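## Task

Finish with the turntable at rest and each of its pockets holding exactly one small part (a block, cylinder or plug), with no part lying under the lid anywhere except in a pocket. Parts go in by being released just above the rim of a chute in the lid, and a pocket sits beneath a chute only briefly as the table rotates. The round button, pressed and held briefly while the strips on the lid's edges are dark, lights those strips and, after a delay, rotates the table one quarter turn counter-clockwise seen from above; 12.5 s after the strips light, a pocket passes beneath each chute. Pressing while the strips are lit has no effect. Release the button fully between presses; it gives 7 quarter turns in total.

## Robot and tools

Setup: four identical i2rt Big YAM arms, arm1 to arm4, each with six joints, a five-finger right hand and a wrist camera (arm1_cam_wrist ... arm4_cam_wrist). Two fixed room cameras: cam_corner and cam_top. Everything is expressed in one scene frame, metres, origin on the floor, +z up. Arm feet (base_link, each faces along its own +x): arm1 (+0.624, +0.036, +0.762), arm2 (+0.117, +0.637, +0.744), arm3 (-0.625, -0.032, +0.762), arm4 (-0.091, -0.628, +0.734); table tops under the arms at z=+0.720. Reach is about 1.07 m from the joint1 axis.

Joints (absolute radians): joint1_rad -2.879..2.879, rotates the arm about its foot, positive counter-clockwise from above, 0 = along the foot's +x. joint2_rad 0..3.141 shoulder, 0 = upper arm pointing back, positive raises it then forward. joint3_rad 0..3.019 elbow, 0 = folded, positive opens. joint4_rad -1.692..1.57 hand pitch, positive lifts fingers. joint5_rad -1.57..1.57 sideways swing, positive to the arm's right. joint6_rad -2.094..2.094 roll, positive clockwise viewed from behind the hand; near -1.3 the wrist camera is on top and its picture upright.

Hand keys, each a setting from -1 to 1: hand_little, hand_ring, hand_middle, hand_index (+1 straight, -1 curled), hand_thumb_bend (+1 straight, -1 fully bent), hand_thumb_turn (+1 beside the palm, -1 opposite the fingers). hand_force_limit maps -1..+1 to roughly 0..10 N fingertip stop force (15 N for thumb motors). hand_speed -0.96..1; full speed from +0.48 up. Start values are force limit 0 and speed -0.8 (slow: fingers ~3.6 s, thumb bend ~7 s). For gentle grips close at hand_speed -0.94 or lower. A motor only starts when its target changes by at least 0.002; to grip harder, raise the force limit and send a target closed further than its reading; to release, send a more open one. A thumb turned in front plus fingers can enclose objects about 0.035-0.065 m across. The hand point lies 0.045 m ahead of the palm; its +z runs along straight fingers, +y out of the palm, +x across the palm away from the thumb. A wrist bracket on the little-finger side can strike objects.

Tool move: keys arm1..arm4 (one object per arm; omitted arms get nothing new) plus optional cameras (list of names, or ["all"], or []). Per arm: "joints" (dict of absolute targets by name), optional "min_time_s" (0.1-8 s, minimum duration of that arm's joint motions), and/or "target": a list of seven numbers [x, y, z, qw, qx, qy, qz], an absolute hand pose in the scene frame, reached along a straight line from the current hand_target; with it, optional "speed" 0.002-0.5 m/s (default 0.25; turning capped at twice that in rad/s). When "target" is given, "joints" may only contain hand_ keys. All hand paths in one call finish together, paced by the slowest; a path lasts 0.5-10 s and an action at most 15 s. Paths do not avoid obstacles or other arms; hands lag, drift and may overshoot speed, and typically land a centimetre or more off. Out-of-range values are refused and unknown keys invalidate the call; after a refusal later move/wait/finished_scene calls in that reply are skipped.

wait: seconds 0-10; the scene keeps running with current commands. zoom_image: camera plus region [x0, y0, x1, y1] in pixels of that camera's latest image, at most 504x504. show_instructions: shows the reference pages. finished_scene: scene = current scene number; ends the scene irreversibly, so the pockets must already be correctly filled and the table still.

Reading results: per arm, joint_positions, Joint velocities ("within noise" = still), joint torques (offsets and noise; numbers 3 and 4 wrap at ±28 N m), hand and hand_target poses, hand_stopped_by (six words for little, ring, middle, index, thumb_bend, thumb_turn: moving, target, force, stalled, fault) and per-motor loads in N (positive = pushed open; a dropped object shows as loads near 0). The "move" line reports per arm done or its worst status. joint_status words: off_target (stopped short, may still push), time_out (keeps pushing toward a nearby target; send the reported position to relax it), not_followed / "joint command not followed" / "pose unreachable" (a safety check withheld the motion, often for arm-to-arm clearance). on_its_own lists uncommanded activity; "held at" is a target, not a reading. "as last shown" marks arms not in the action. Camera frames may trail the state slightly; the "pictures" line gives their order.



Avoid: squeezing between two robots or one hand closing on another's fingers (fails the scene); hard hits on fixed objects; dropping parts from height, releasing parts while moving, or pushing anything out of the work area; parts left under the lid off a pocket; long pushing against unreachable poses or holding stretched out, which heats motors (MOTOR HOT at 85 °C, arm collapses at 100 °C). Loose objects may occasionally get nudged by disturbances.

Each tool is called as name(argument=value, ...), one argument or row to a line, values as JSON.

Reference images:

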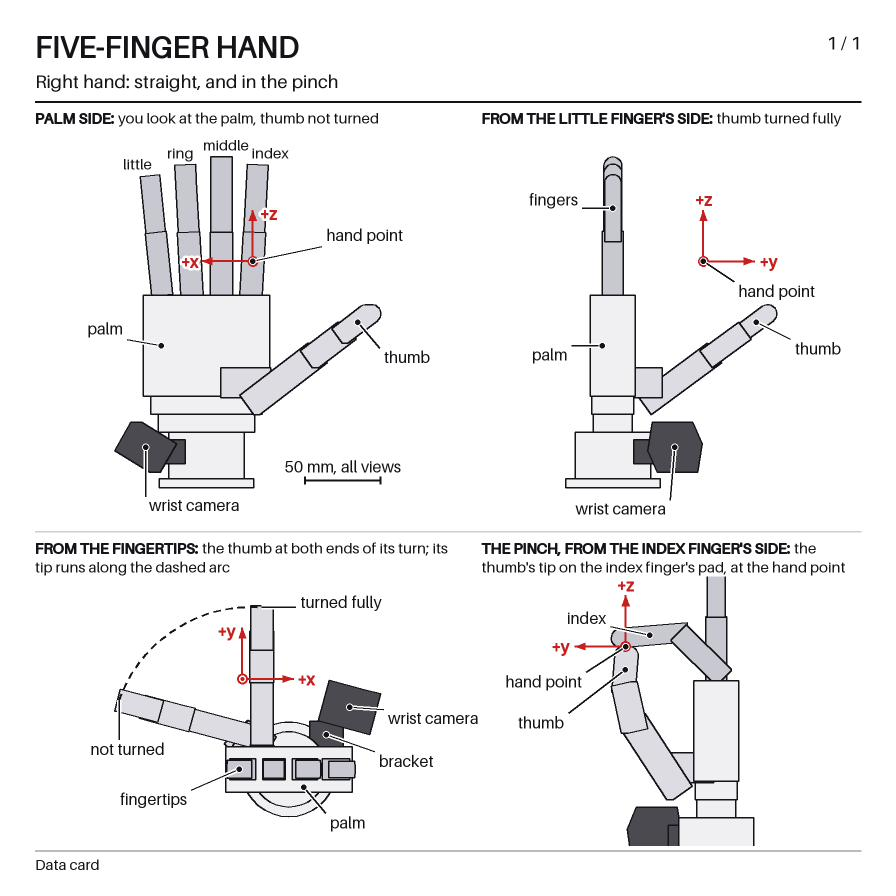

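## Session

move(
  cameras=["all"],
)

Scene clock: 0.00 s.
Joint torques (N m): no reading
Heat: arm1: hottest joint3_rad 32 °C; arm2: hottest joint2_rad 33 °C; arm3: hottest joint3_rad 33 °C; arm4: hottest joint3_rad 34 °C.
Joint velocities: within noise
arm1.joint_positions: joint1_rad=-0.344 joint2_rad=+0.642 joint3_rad=+1.381 joint4_rad=-1.354 joint5_rad=-0.158 joint6_rad=-1.310 hand_little=+1.000 hand_ring=+1.000 hand_middle=+1.000 hand_index=+1.000 hand_thumb_turn=+1.000 hand_thumb_bend=+1.000 hand_force_limit=+0.000 hand_speed=-0.800
arm1.joint_status: not commanded
arm1.hand_stopped_by: target,target,target,target,target,target
arm1.little_load_n: 0.0
arm1.ring_load_n: 0.0
arm1.middle_load_n: 0.0
arm1.index_load_n: 0.0
arm1.thumb_bend_load_n: 0.0
arm1.thumb_turn_load_n: 0.0
arm1.hand: x=+0.4008 y=-0.0611 z=+1.2339 quat_wxyz=(+0.397, +0.138, -0.877, +0.233) (m; scene frame)
arm1.hand_target: x=+0.4015 y=-0.0606 z=+1.2433 quat_wxyz=(+0.406, +0.138, -0.872, +0.236) (m; scene frame)
arm1.hand_status: not commanded
arm2.joint_positions: joint1_rad=+0.293 joint2_rad=+0.638 joint3_rad=+1.323 joint4_rad=-1.185 joint5_rad=+0.021 joint6_rad=-1.138 hand_little=+1.000 hand_ring=+1.000 hand_middle=+1.000 hand_index=+1.000 hand_thumb_turn=+1.000 hand_thumb_bend=+1.000 hand_force_limit=+0.000 hand_speed=-0.800
arm2.joint_status: not commanded
arm2.hand_stopped_by: target,target,target,target,target,target
arm2.little_load_n: 0.0
arm2.ring_load_n: 0.0
arm2.middle_load_n: 0.0
arm2.index_load_n: 0.0
arm2.thumb_bend_load_n: 0.0
arm2.thumb_turn_load_n: 0.0
arm2.hand: x=+0.3064 y=+0.4513 z=+1.2219 quat_wxyz=(+0.037, +0.749, -0.421, +0.511) (m; scene frame)
arm2.hand_target: x=+0.3054 y=+0.4518 z=+1.2308 quat_wxyz=(+0.037, +0.744, -0.418, +0.520) (m; scene frame)
arm2.hand_status: not commanded
arm3.joint_positions: joint1_rad=+0.113 joint2_rad=+0.628 joint3_rad=+1.317 joint4_rad=-1.151 joint5_rad=+0.141 joint6_rad=-1.206 hand_little=+1.000 hand_ring=+1.000 hand_middle=+1.000 hand_index=+1.000 hand_thumb_turn=+1.000 hand_thumb_bend=+1.000 hand_force_limit=+0.000 hand_speed=-0.800
arm3.joint_status: not commanded
arm3.hand_stopped_by: target,target,target,target,target,target
arm3.little_load_n: 0.0
arm3.ring_load_n: 0.0
arm3.middle_load_n: 0.0
arm3.index_load_n: 0.0
arm3.thumb_bend_load_n: 0.0
arm3.thumb_turn_load_n: 0.0
arm3.hand: x=-0.4215 y=+0.1420 z=+1.2529 quat_wxyz=(-0.270, +0.821, +0.214, +0.456) (m; scene frame)
arm3.hand_target: x=-0.4223 y=+0.1411 z=+1.2623 quat_wxyz=(-0.276, +0.816, +0.212, +0.462) (m; scene frame)
arm3.hand_status: not commanded
arm4.joint_positions: joint1_rad=-0.834 joint2_rad=+0.646 joint3_rad=+1.323 joint4_rad=-1.213 joint5_rad=-0.272 joint6_rad=-1.221 hand_little=+1.000 hand_ring=+1.000 hand_middle=+1.000 hand_index=+1.000 hand_thumb_turn=+1.000 hand_thumb_bend=+1.000 hand_force_limit=+0.000 hand_speed=-0.800
arm4.joint_status: not commanded
arm4.hand_stopped_by: target,target,target,target,target,target
arm4.little_load_n: 0.0
arm4.ring_load_n: 0.0
arm4.middle_load_n: 0.0
arm4.index_load_n: 0.0
arm4.thumb_bend_load_n: 0.0
arm4.thumb_turn_load_n: 0.0
arm4.hand: x=-0.0797 y=-0.3599 z=+1.2035 quat_wxyz=(-0.462, +0.685, +0.526, +0.200) (m; scene frame)
arm4.hand_target: x=-0.0797 y=-0.3603 z=+1.2191 quat_wxyz=(-0.473, +0.677, +0.523, +0.210) (m; scene frame)
arm4.hand_status: not commanded
pictures: arm1_cam_wrist, arm2_cam_wrist, arm3_cam_wrist, arm4_cam_wrist, cam_corner, cam_top
Images, in order (width x height): arm1_cam_wrist 616x616, arm2_cam_wrist 616x616, arm3_cam_wrist 616x616, arm4_cam_wrist 616x616, cam_corner 896x504, cam_top 896x504.

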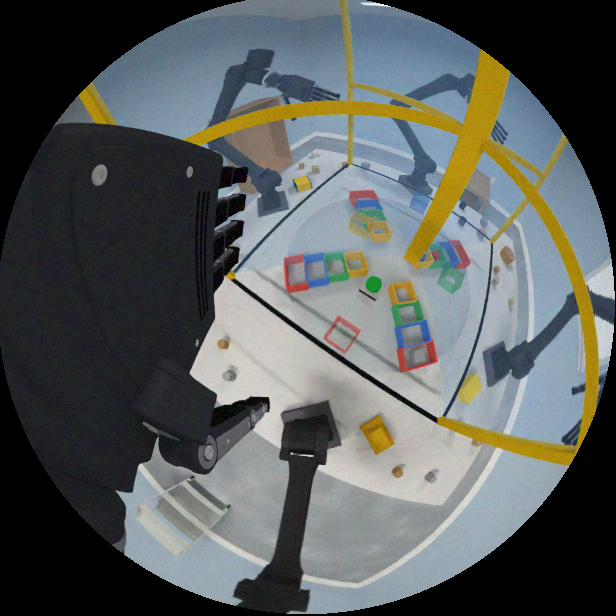

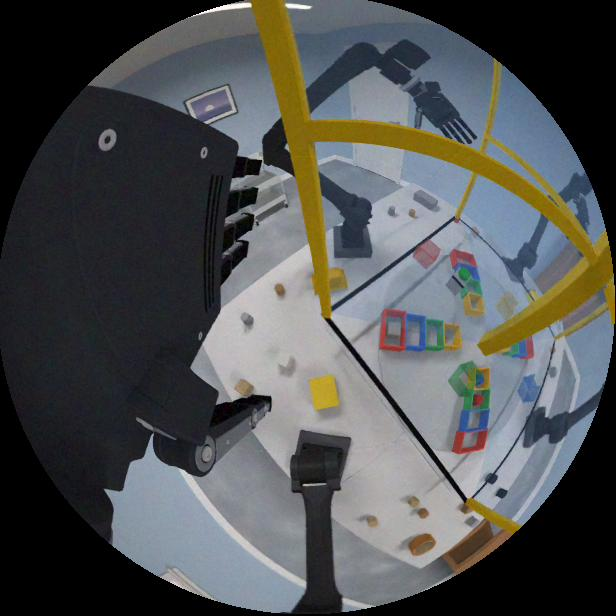

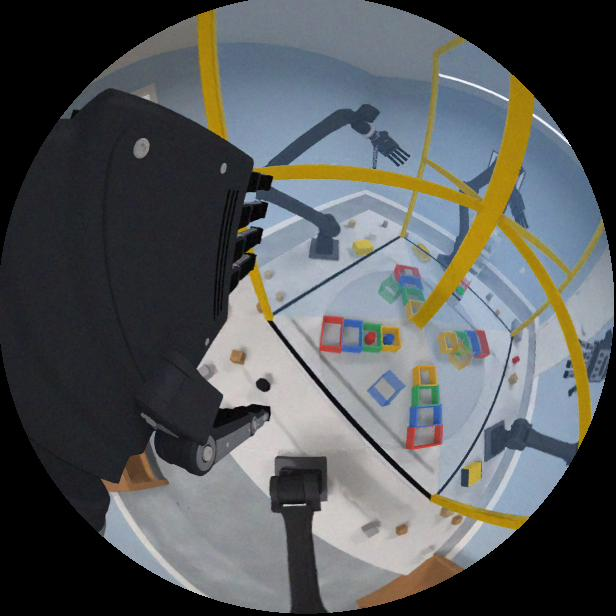

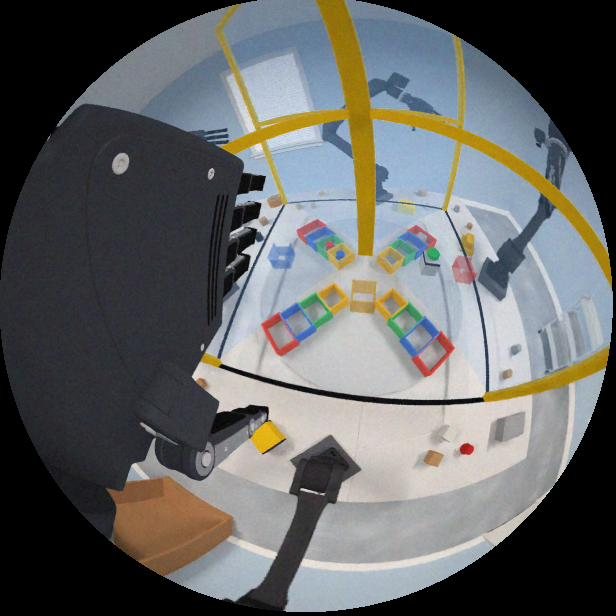

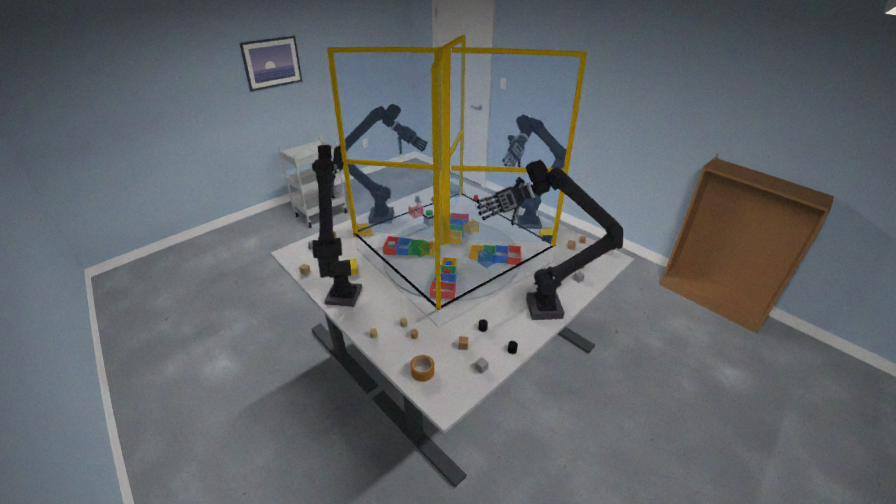

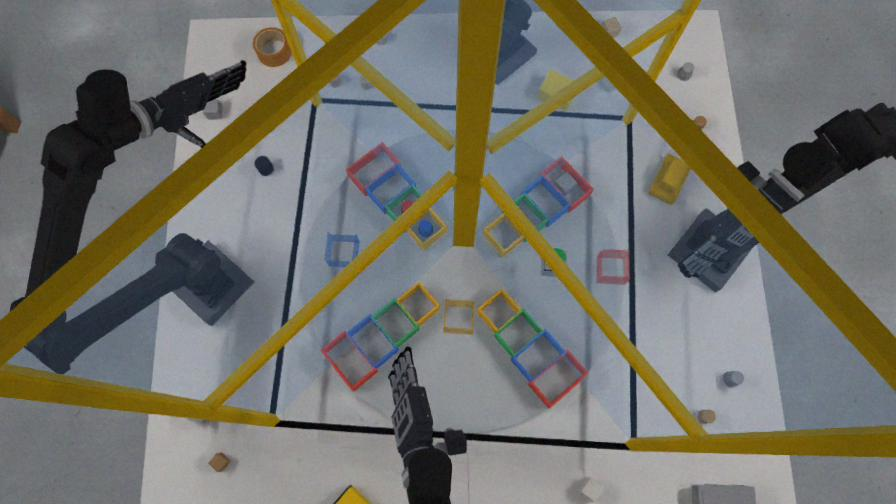

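zoom_image(
  camera="cam_top",
  region=[310, 130, 640, 430],
)

zoom_image(
  camera="arm1_cam_wrist",
  region=[240, 160, 520, 440],
)

zoom_image(
  camera="arm4_cam_wrist",
  region=[220, 180, 520, 420],
)

zoom_image(
  camera="arm3_cam_wrist",
  region=[280, 220, 520, 460],
)

zoom_image(
  camera="arm2_cam_wrist",
  region=[330, 220, 580, 470],
)

Scaled by 1.527 from the camera's 896x504 image, which has a finer 1280x720 frame.

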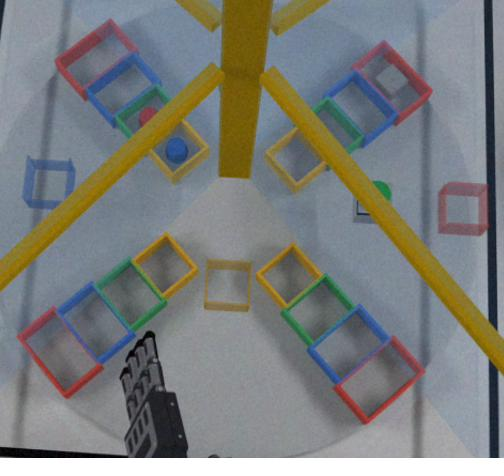

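Scaled by 1.800 from the camera's 616x616 image, which has a finer 880x880 frame.

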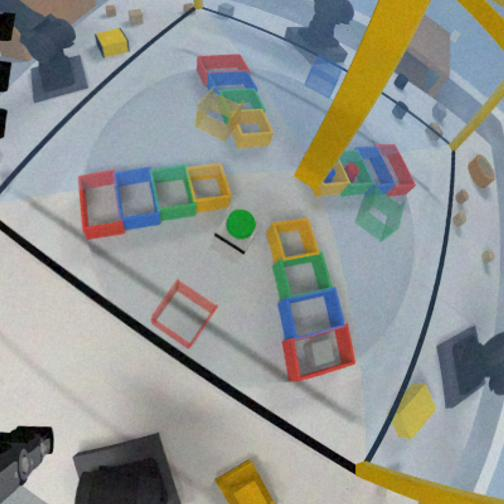

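Scaled by 1.680 from the camera's 616x616 image, which has a finer 880x880 frame.

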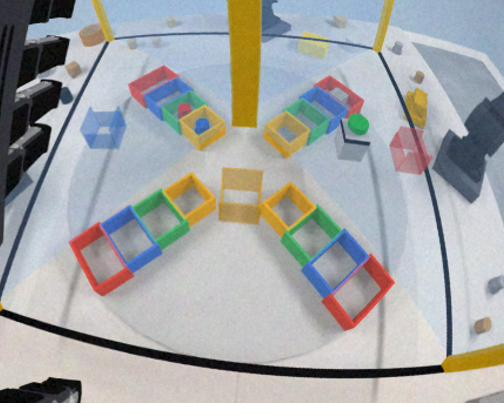

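Scaled by 2.100 from the camera's 616x616 image, which has a finer 880x880 frame.

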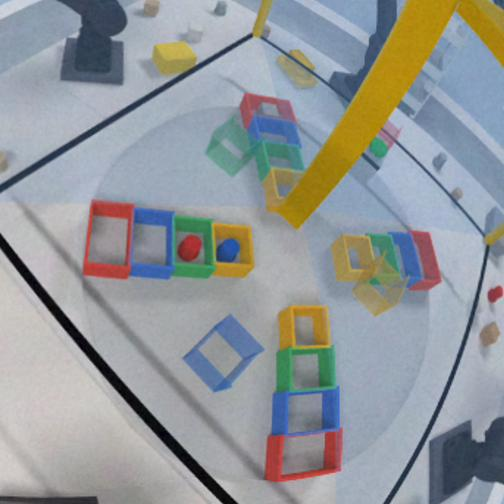

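Scaled by 2.016 from the camera's 616x616 image, which has a finer 880x880 frame.

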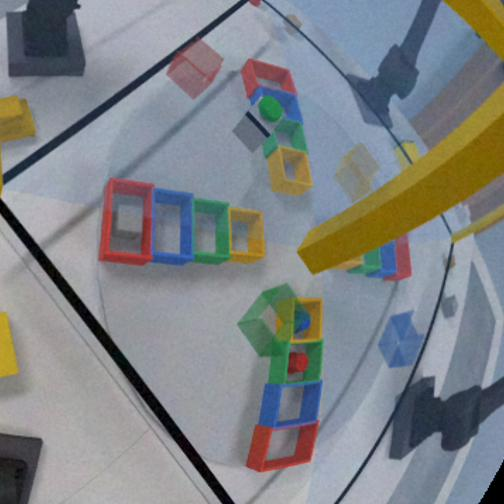

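move(
  arm1={"joints": {"joint1_rad": -2.35, "joint2_rad": 0.614, "joint3_rad": 1.361, "joint4_rad": -1.313, "joint5_rad": 0, "joint6_rad": 0, "hand_thumb_turn": -1, "hand_thumb_bend": 0.25, "hand_index": 0.5, "hand_middle": 0.5, "hand_speed": 0}, "min_time_s": 4},
  arm2={"joints": {"joint1_rad": 0.86, "joint2_rad": 0.637, "joint3_rad": 1.319, "joint4_rad": -1.295, "joint5_rad": 0, "joint6_rad": 0, "hand_thumb_turn": -1, "hand_thumb_bend": 0.25, "hand_index": 0.5, "hand_middle": 0.5, "hand_speed": 0}, "min_time_s": 4},
  arm3={"joints": {"joint1_rad": 0.73, "joint2_rad": 0.628, "joint3_rad": 1.317, "joint4_rad": -1.25, "joint5_rad": 0, "joint6_rad": 0, "hand_thumb_turn": -1, "hand_thumb_bend": 0.25, "hand_index": 0.5, "hand_middle": 0.5, "hand_speed": 0}, "min_time_s": 4},
  arm4={"joints": {"joint1_rad": -2.33, "joint2_rad": 0.62, "joint3_rad": 1.291, "joint4_rad": -1.2, "joint5_rad": 0, "joint6_rad": 0, "hand_thumb_turn": -1, "hand_thumb_bend": 0.25, "hand_index": 0.5, "hand_middle": 0.5, "hand_speed": 0}, "min_time_s": 4},
  cameras=["all"],
)

Scene clock: 9.37 s.
Joint torques (N m): arm1=[-1.14 0.97 8.44 1.87 0.06 0.08] | arm2=[1.26 2.55 7.49 1.21 -0.24 0.1] | arm3=[3.19 2.08 8.51 1.91 -0.03 0.1] | arm4=[-0.79 -1.49 7.79 2.3 0.01 0.17]
Heat: arm1: hottest joint3_rad 34 °C; arm2: hottest joint3_rad 35 °C; arm3: hottest joint3_rad 35 °C; arm4: hottest joint3_rad 36 °C.
move: arm1 done; arm2 done; arm3 done; arm4 done
Joint velocities: within noise
arm1.joint_positions: joint1_rad=-2.340 joint2_rad=+0.622 joint3_rad=+1.366 joint4_rad=-1.327 joint5_rad=-0.001 joint6_rad=-0.007 hand_little=+1.000 hand_ring=+1.000 hand_middle=+0.500 hand_index=+0.500 hand_thumb_turn=-1.000 hand_thumb_bend=+0.250 hand_force_limit=+0.000 hand_speed=+0.000
arm1.joint_status: all done
arm1.hand_stopped_by: target,target,target,target,target,target
arm1.little_load_n: 0.0
arm1.ring_load_n: 0.0
arm1.middle_load_n: 0.0
arm1.index_load_n: 0.0
arm1.thumb_bend_load_n: 0.0
arm1.thumb_turn_load_n: 0.0
arm1.hand: x=+0.5757 y=+0.2578 z=+1.2292 quat_wxyz=(+0.475, -0.879, -0.035, +0.011) (m; scene frame)
arm1.hand_target: x=+0.5777 y=+0.2585 z=+1.2313 quat_wxyz=(+0.483, -0.875, -0.027, +0.011) (m; scene frame)
arm1.hand_status: not commanded
arm2.joint_positions: joint1_rad=+0.849 joint2_rad=+0.638 joint3_rad=+1.323 joint4_rad=-1.287 joint5_rad=+0.003 joint6_rad=-0.014 hand_little=+1.000 hand_ring=+1.000 hand_middle=+0.500 hand_index=+0.500 hand_thumb_turn=-1.000 hand_thumb_bend=+0.250 hand_force_limit=+0.000 hand_speed=+0.000
arm2.joint_status: all done
arm2.hand_stopped_by: target,target,target,target,target,target
arm2.little_load_n: 0.0
arm2.ring_load_n: 0.0
arm2.middle_load_n: 0.0
arm2.index_load_n: 0.0
arm2.thumb_bend_load_n: 0.0
arm2.thumb_turn_load_n: 0.0
arm2.hand: x=+0.3512 y=+0.6580 z=+1.1977 quat_wxyz=(-0.332, +0.622, -0.625, +0.336) (m; scene frame)
arm2.hand_target: x=+0.3493 y=+0.6622 z=+1.1950 quat_wxyz=(-0.333, +0.623, -0.627, +0.327) (m; scene frame)
arm2.hand_status: not commanded
arm3.joint_positions: joint1_rad=+0.718 joint2_rad=+0.628 joint3_rad=+1.317 joint4_rad=-1.239 joint5_rad=+0.002 joint6_rad=-0.014 hand_little=+1.000 hand_ring=+1.000 hand_middle=+0.500 hand_index=+0.500 hand_thumb_turn=-1.000 hand_thumb_bend=+0.250 hand_force_limit=+0.000 hand_speed=+0.000
arm3.joint_status: all done
arm3.hand_stopped_by: target,target,target,target,target,target
arm3.little_load_n: 0.0
arm3.ring_load_n: 0.0
arm3.middle_load_n: 0.0
arm3.index_load_n: 0.0
arm3.thumb_bend_load_n: 0.0
arm3.thumb_turn_load_n: 0.0
arm3.hand: x=-0.6571 y=+0.2188 z=+1.2186 quat_wxyz=(-0.485, +0.874, +0.004, +0.012) (m; scene frame)
arm3.hand_target: x=-0.6613 y=+0.2166 z=+1.2169 quat_wxyz=(-0.481, +0.877, +0.003, +0.005) (m; scene frame)
arm3.hand_status: not commanded
arm4.joint_positions: joint1_rad=-2.322 joint2_rad=+0.628 joint3_rad=+1.296 joint4_rad=-1.213 joint5_rad=-0.002 joint6_rad=-0.014 hand_little=+1.000 hand_ring=+1.000 hand_middle=+0.500 hand_index=+0.500 hand_thumb_turn=-1.000 hand_thumb_bend=+0.250 hand_force_limit=+0.000 hand_speed=+0.000
arm4.joint_status: all done
arm4.hand_stopped_by: target,target,target,target,target,target
arm4.little_load_n: 0.0
arm4.ring_load_n: 0.0
arm4.middle_load_n: 0.0
arm4.index_load_n: 0.0
arm4.thumb_bend_load_n: 0.5
arm4.thumb_turn_load_n: 0.0
arm4.hand: x=+0.1620 y=-0.5939 z=+1.1879 quat_wxyz=(-0.348, +0.625, -0.607, +0.346) (m; scene frame)
arm4.hand_target: x=+0.1628 y=-0.5954 z=+1.1901 quat_wxyz=(-0.353, +0.616, -0.611, +0.351) (m; scene frame)
arm4.hand_status: not commanded
pictures: arm1_cam_wrist, arm2_cam_wrist, arm3_cam_wrist, arm4_cam_wrist, cam_corner, cam_top
Images, in order (width x height): arm1_cam_wrist 616x616, arm2_cam_wrist 616x616, arm3_cam_wrist 616x616, arm4_cam_wrist 616x616, cam_corner 896x504, cam_top 896x504.

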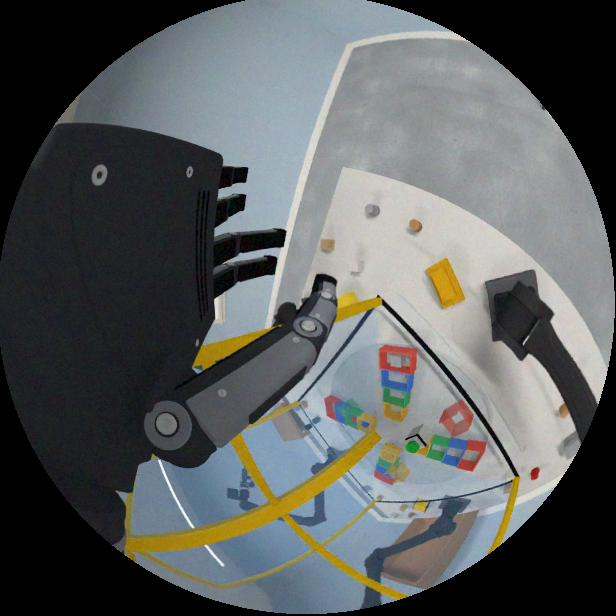

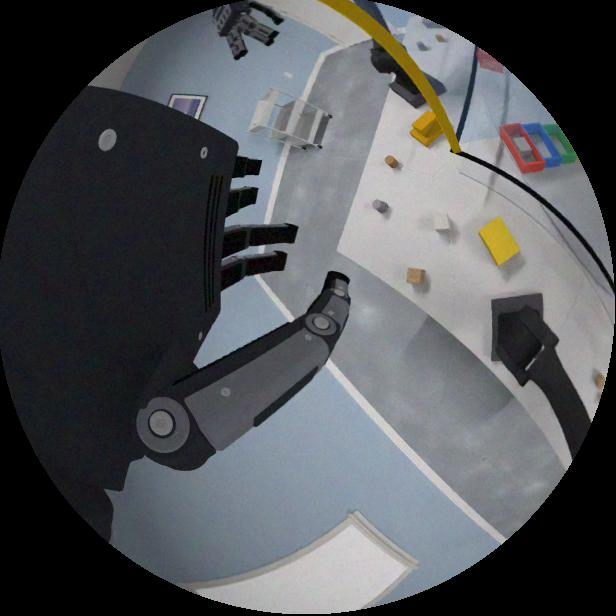

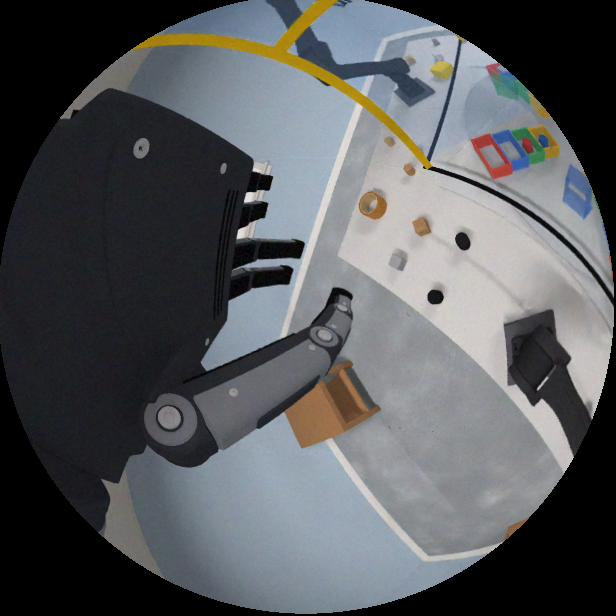

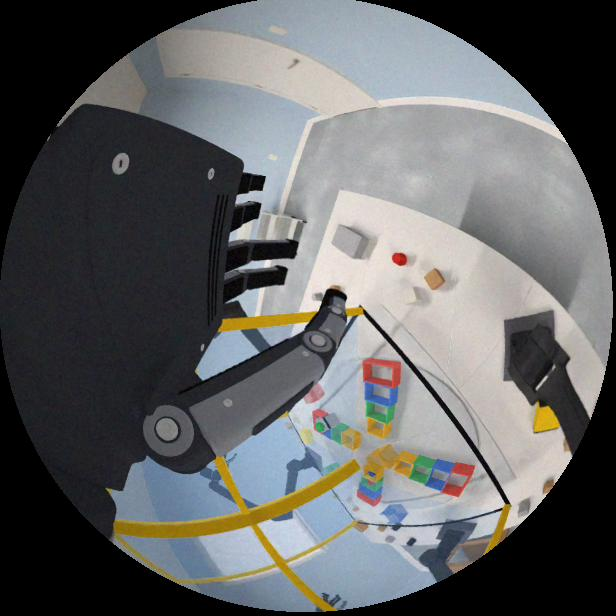

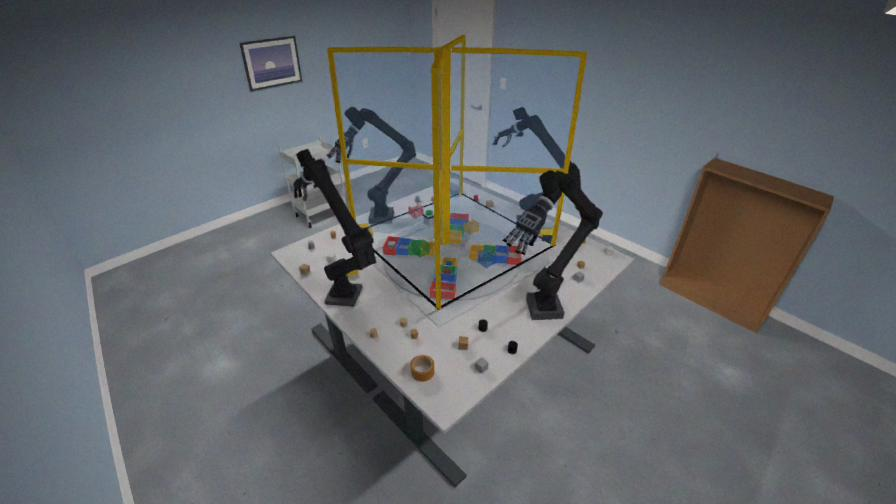

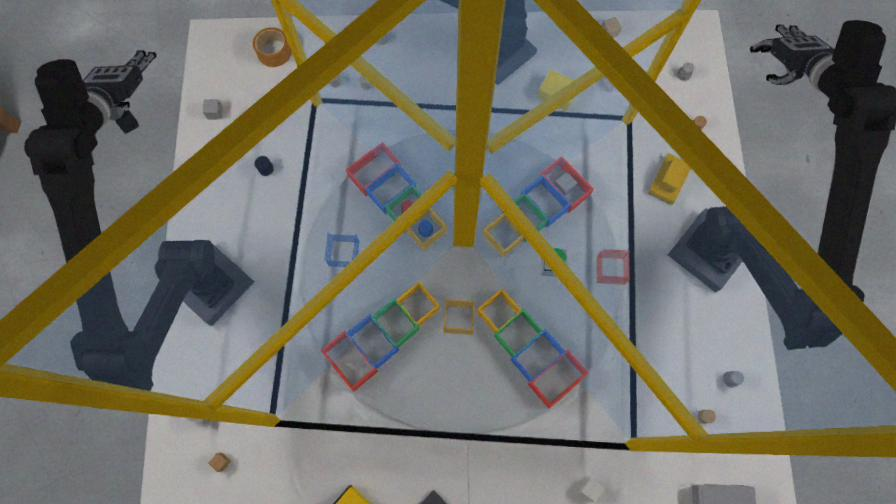

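zoom_image(
  camera="arm2_cam_wrist",
  region=[350, 130, 530, 310],
)

zoom_image(
  camera="arm3_cam_wrist",
  region=[340, 120, 500, 320],
)

zoom_image(
  camera="arm4_cam_wrist",
  region=[310, 210, 470, 330],
)

zoom_image(
  camera="arm1_cam_wrist",
  region=[300, 170, 460, 310],
)

Scaled by 2.800 from the camera's 616x616 image, which has a finer 880x880 frame.

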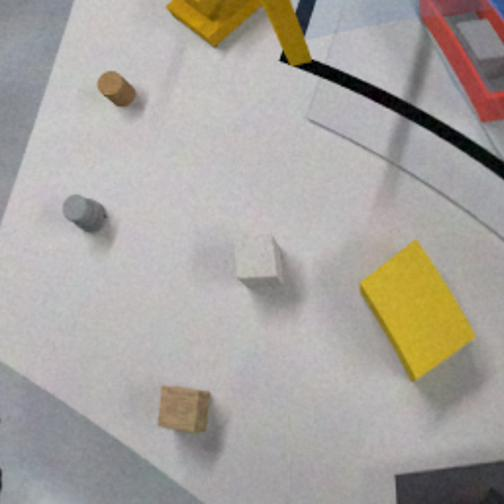

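Scaled by 2.520 from the camera's 616x616 image, which has a finer 880x880 frame.

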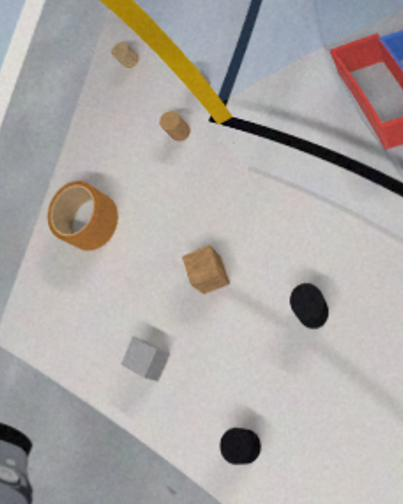

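Scaled by 3.150 from the camera's 616x616 image, which has a finer 880x880 frame.

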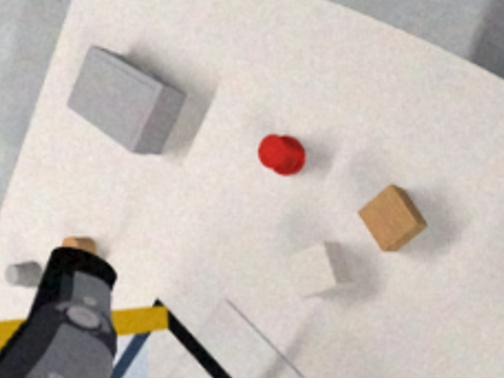

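Scaled by 3.150 from the camera's 616x616 image, which has a finer 880x880 frame.

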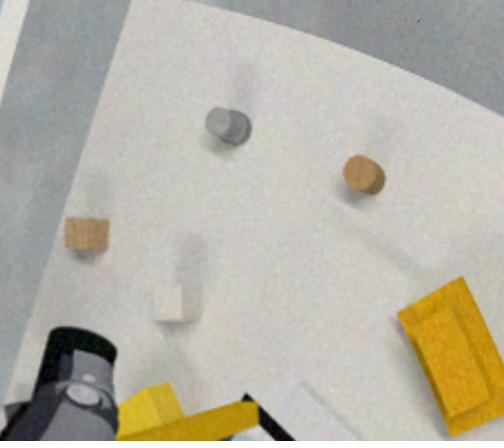

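zoom_image(
  camera="cam_top",
  region=[580, 230, 650, 300],
)

zoom_image(
  camera="cam_top",
  region=[310, 220, 380, 290],
)

zoom_image(
  camera="cam_top",
  region=[425, 285, 495, 355],
)

zoom_image(
  camera="cam_top",
  region=[400, 120, 540, 260],
)

Scaled by 7.200 from the camera's 896x504 image, which has a finer 1280x720 frame.

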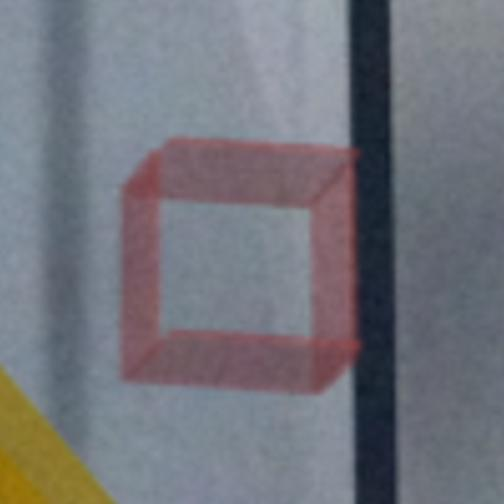

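Scaled by 7.200 from the camera's 896x504 image, which has a finer 1280x720 frame.

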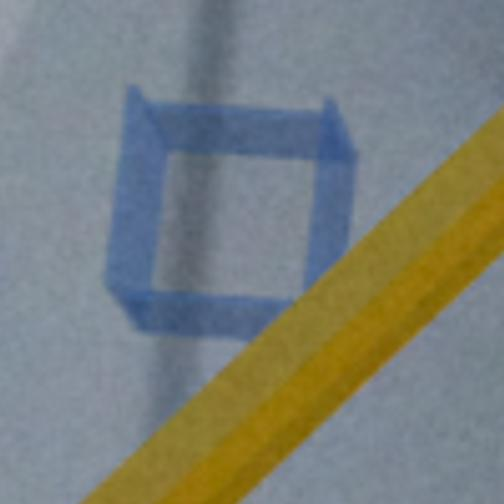

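Scaled by 7.200 from the camera's 896x504 image, which has a finer 1280x720 frame.

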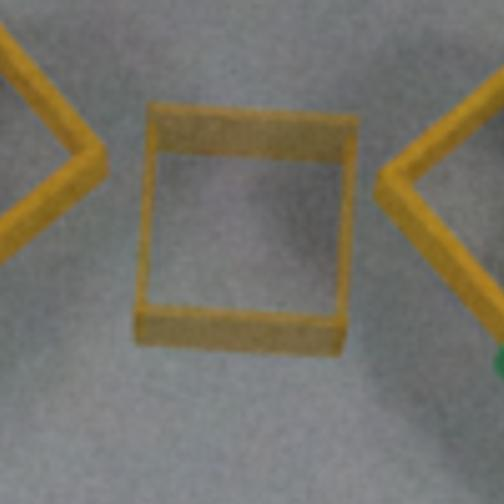

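Scaled by 3.600 from the camera's 896x504 image, which has a finer 1280x720 frame.

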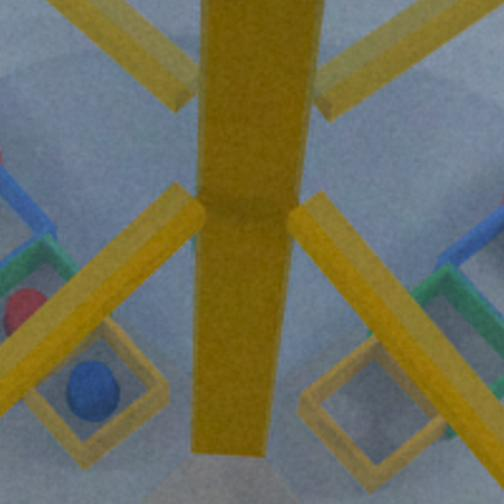

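move(
  arm1={"target": [0.620, 0.515, 0.88, 0.5736, -0.8192, 0, 0], "speed": 0.2},
  arm2={"joints": {"joint1_rad": -1.99}, "min_time_s": 3.5},
  arm3={"target": [-0.553, 0.388, 0.88, 0.4981, -0.8627, 0.0755, -0.0436], "speed": 0.2, "joints": {"hand_index": 0.6, "hand_middle": 0.6}},
  arm4={"target": [0.265, -0.512, 0.88, 0.3993, -0.6916, 0.5211, -0.3009], "speed": 0.2, "joints": {"hand_index": 0.6, "hand_middle": 0.6}},
  cameras=["arm1_cam_wrist", "arm2_cam_wrist", "arm3_cam_wrist", "arm4_cam_wrist"],
)

Scene clock: 21.13 s.
Joint torques (N m): arm1=[-1.26 -4.78 9.25 2.06 -0.1 0.08] | arm2=[-0.73 2.14 7.57 1.22 -0.13 0.08] | arm3=[1.26 -2.26 9.51 2.93 0.06 -0.04] | arm4=[0.44 -3.19 9.25 2.71 -0.19 -0.07]
Heat: arm1: hottest joint3_rad 35 °C; arm2: hottest joint3_rad 37 °C; arm3: hottest joint3_rad 37 °C; arm4: hottest joint3_rad 37 °C.
move: arm1 done; arm2 done; arm3 done; arm4 done
Joint velocities: within noise
arm1.joint_positions: joint1_rad=-2.483 joint2_rad=+1.207 joint3_rad=+0.527 joint4_rad=+0.324 joint5_rad=-0.083 joint6_rad=-0.030 hand_little=+1.000 hand_ring=+1.000 hand_middle=+0.500 hand_index=+0.500 hand_thumb_turn=-1.000 hand_thumb_bend=+0.250 hand_force_limit=+0.000 hand_speed=+0.000
arm1.joint_status: not commanded
arm1.hand_stopped_by: target,target,target,target,target,target
arm1.little_load_n: 0.0
arm1.ring_load_n: 0.0
arm1.middle_load_n: 0.0
arm1.index_load_n: 0.0
arm1.thumb_bend_load_n: 0.0
arm1.thumb_turn_load_n: 0.0
arm1.hand: x=+0.6152 y=+0.5128 z=+0.8821 quat_wxyz=(+0.573, -0.820, -0.007, +0.001) (m; scene frame)
arm1.hand_target: x=+0.6199 y=+0.5149 z=+0.8800 quat_wxyz=(+0.573, -0.819, +0.000, +0.000) (m; scene frame)
arm1.hand_status: done (0.006 m and 0.8 deg from the pose sent, 0.436 m and 13.9 deg at the start)
arm2.joint_positions: joint1_rad=-1.981 joint2_rad=+0.638 joint3_rad=+1.323 joint4_rad=-1.287 joint5_rad=+0.001 joint6_rad=-0.014 hand_little=+1.000 hand_ring=+1.000 hand_middle=+0.500 hand_index=+0.500 hand_thumb_turn=-1.000 hand_thumb_bend=+0.250 hand_force_limit=+0.000 hand_speed=+0.000
arm2.joint_status: all done
arm2.hand_stopped_by: target,target,target,target,target,target
arm2.little_load_n: 0.0
arm2.ring_load_n: 0.0
arm2.middle_load_n: 0.0
arm2.index_load_n: 0.0
arm2.thumb_bend_load_n: 0.0
arm2.thumb_turn_load_n: 0.0
arm2.hand: x=-0.1111 y=+0.5331 z=+1.1899 quat_wxyz=(+0.277, -0.522, -0.719, +0.365) (m; scene frame)
arm2.hand_target: x=-0.1102 y=+0.5346 z=+1.1872 quat_wxyz=(+0.273, -0.532, -0.715, +0.362) (m; scene frame)
arm2.hand_status: not commanded
arm3.joint_positions: joint1_rad=+0.454 joint2_rad=+1.030 joint3_rad=+0.533 joint4_rad=-0.027 joint5_rad=-0.105 joint6_rad=-0.044 hand_little=+1.000 hand_ring=+1.000 hand_middle=+0.600 hand_index=+0.600 hand_thumb_turn=-1.000 hand_thumb_bend=+0.250 hand_force_limit=+0.000 hand_speed=+0.000
arm3.joint_status: all done
arm3.hand_stopped_by: target,target,target,target,target,target
arm3.little_load_n: 0.0
arm3.ring_load_n: 0.0
arm3.middle_load_n: 0.0
arm3.index_load_n: 0.0
arm3.thumb_bend_load_n: 0.0
arm3.thumb_turn_load_n: 0.0
arm3.hand: x=-0.5588 y=+0.3852 z=+0.8825 quat_wxyz=(-0.498, +0.864, -0.071, +0.040) (m; scene frame)
arm3.hand_target: x=-0.5530 y=+0.3878 z=+0.8801 quat_wxyz=(-0.498, +0.863, -0.076, +0.044) (m; scene frame)
arm3.hand_status: done (0.007 m and 0.7 deg from the pose sent, 0.393 m and 9.9 deg at the start)
arm4.joint_positions: joint1_rad=-2.138 joint2_rad=+0.799 joint3_rad=+0.493 joint4_rad=-0.234 joint5_rad=-0.061 joint6_rad=-0.022 hand_little=+1.000 hand_ring=+1.000 hand_middle=+0.600 hand_index=+0.600 hand_thumb_turn=-1.000 hand_thumb_bend=+0.250 hand_force_limit=+0.000 hand_speed=+0.000
arm4.joint_status: all done
arm4.hand_stopped_by: target,target,target,target,target,target
arm4.little_load_n: 0.0
arm4.ring_load_n: -0.5
arm4.middle_load_n: 0.0
arm4.index_load_n: 0.0
arm4.thumb_bend_load_n: 0.0
arm4.thumb_turn_load_n: 0.0
arm4.hand: x=+0.2620 y=-0.5153 z=+0.8795 quat_wxyz=(-0.395, +0.688, -0.532, +0.296) (m; scene frame)
arm4.hand_target: x=+0.2649 y=-0.5121 z=+0.8801 quat_wxyz=(-0.399, +0.692, -0.521, +0.301) (m; scene frame)
arm4.hand_status: done (0.004 m and 1.5 deg from the pose sent, 0.335 m and 14.7 deg at the start)
pictures: arm1_cam_wrist, arm2_cam_wrist, arm3_cam_wrist, arm4_cam_wrist
Images, in order (width x height): arm1_cam_wrist 616x616, arm2_cam_wrist 616x616, arm3_cam_wrist 616x616, arm4_cam_wrist 616x616.

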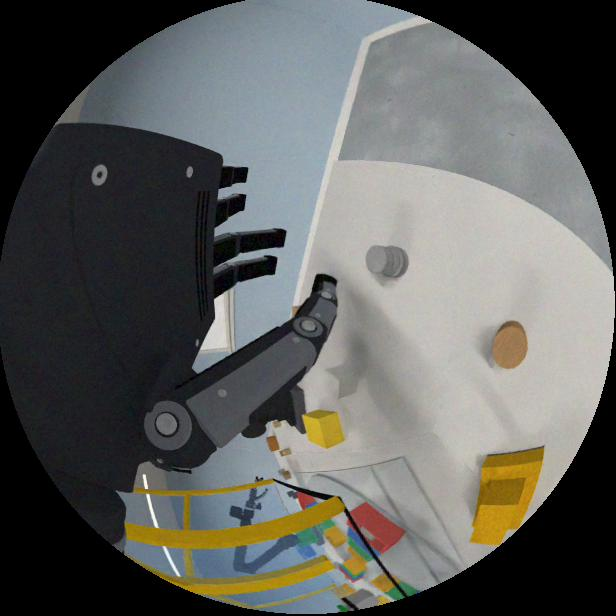

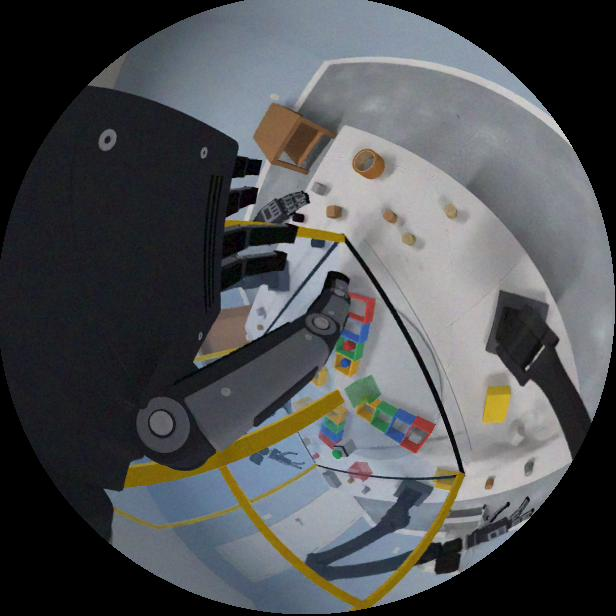

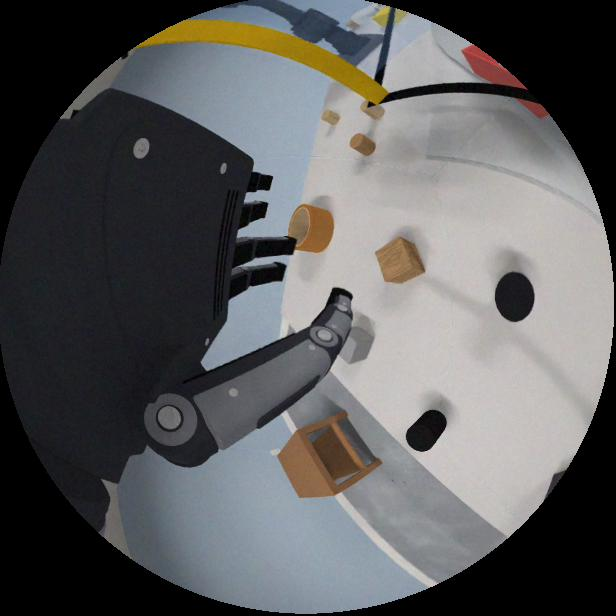

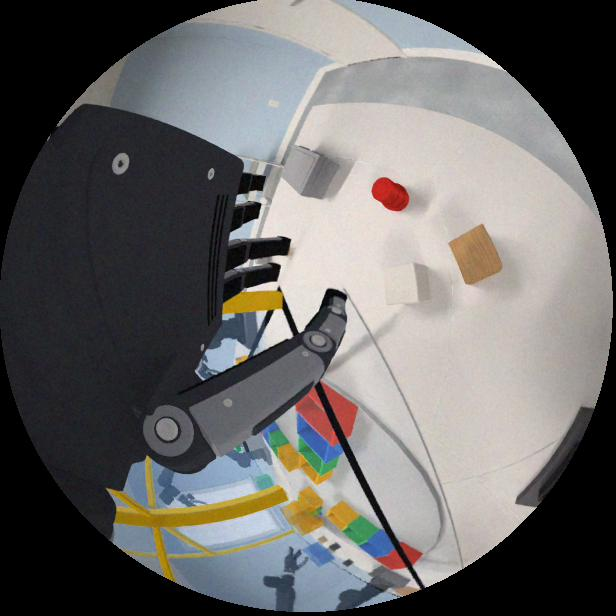

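zoom_image(
  camera="arm3_cam_wrist",
  region=[340, 200, 460, 320],
)

zoom_image(
  camera="arm4_cam_wrist",
  region=[350, 220, 470, 340],
)

zoom_image(
  camera="arm1_cam_wrist",
  region=[330, 200, 450, 320],
)

zoom_image(
  camera="arm2_cam_wrist",
  region=[300, 140, 480, 320],
)

Scaled by 4.200 from the camera's 616x616 image, which has a finer 880x880 frame.

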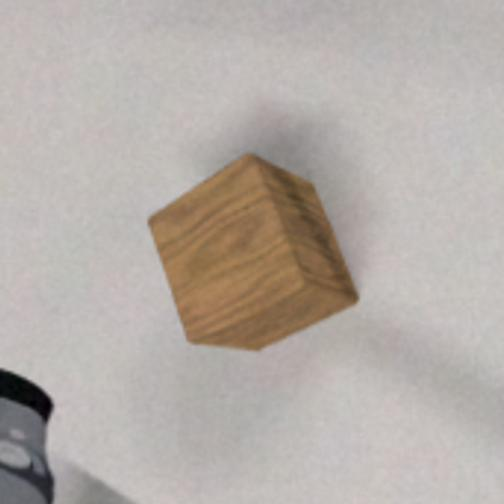

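Scaled by 4.200 from the camera's 616x616 image, which has a finer 880x880 frame.

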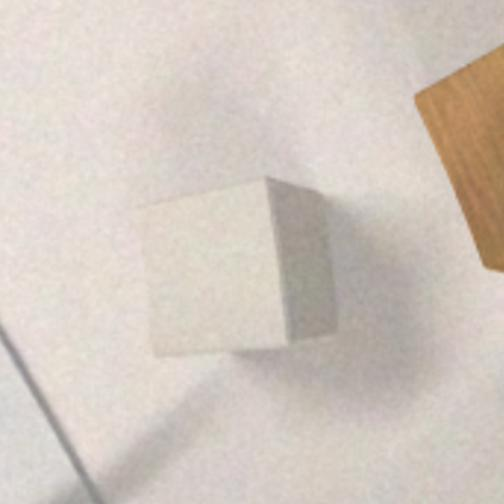

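Scaled by 4.200 from the camera's 616x616 image, which has a finer 880x880 frame.

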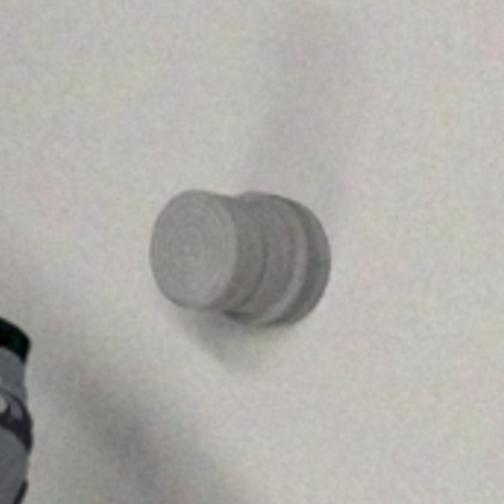

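Scaled by 2.800 from the camera's 616x616 image, which has a finer 880x880 frame.

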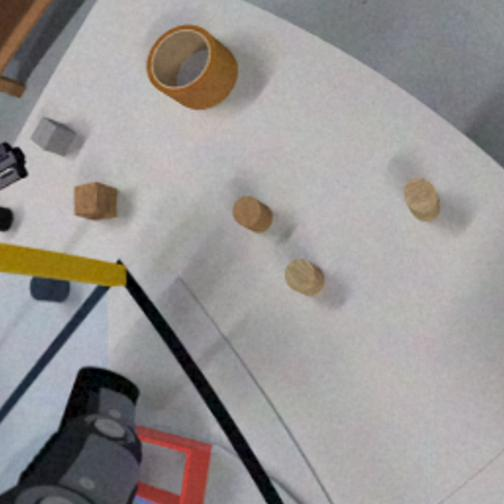

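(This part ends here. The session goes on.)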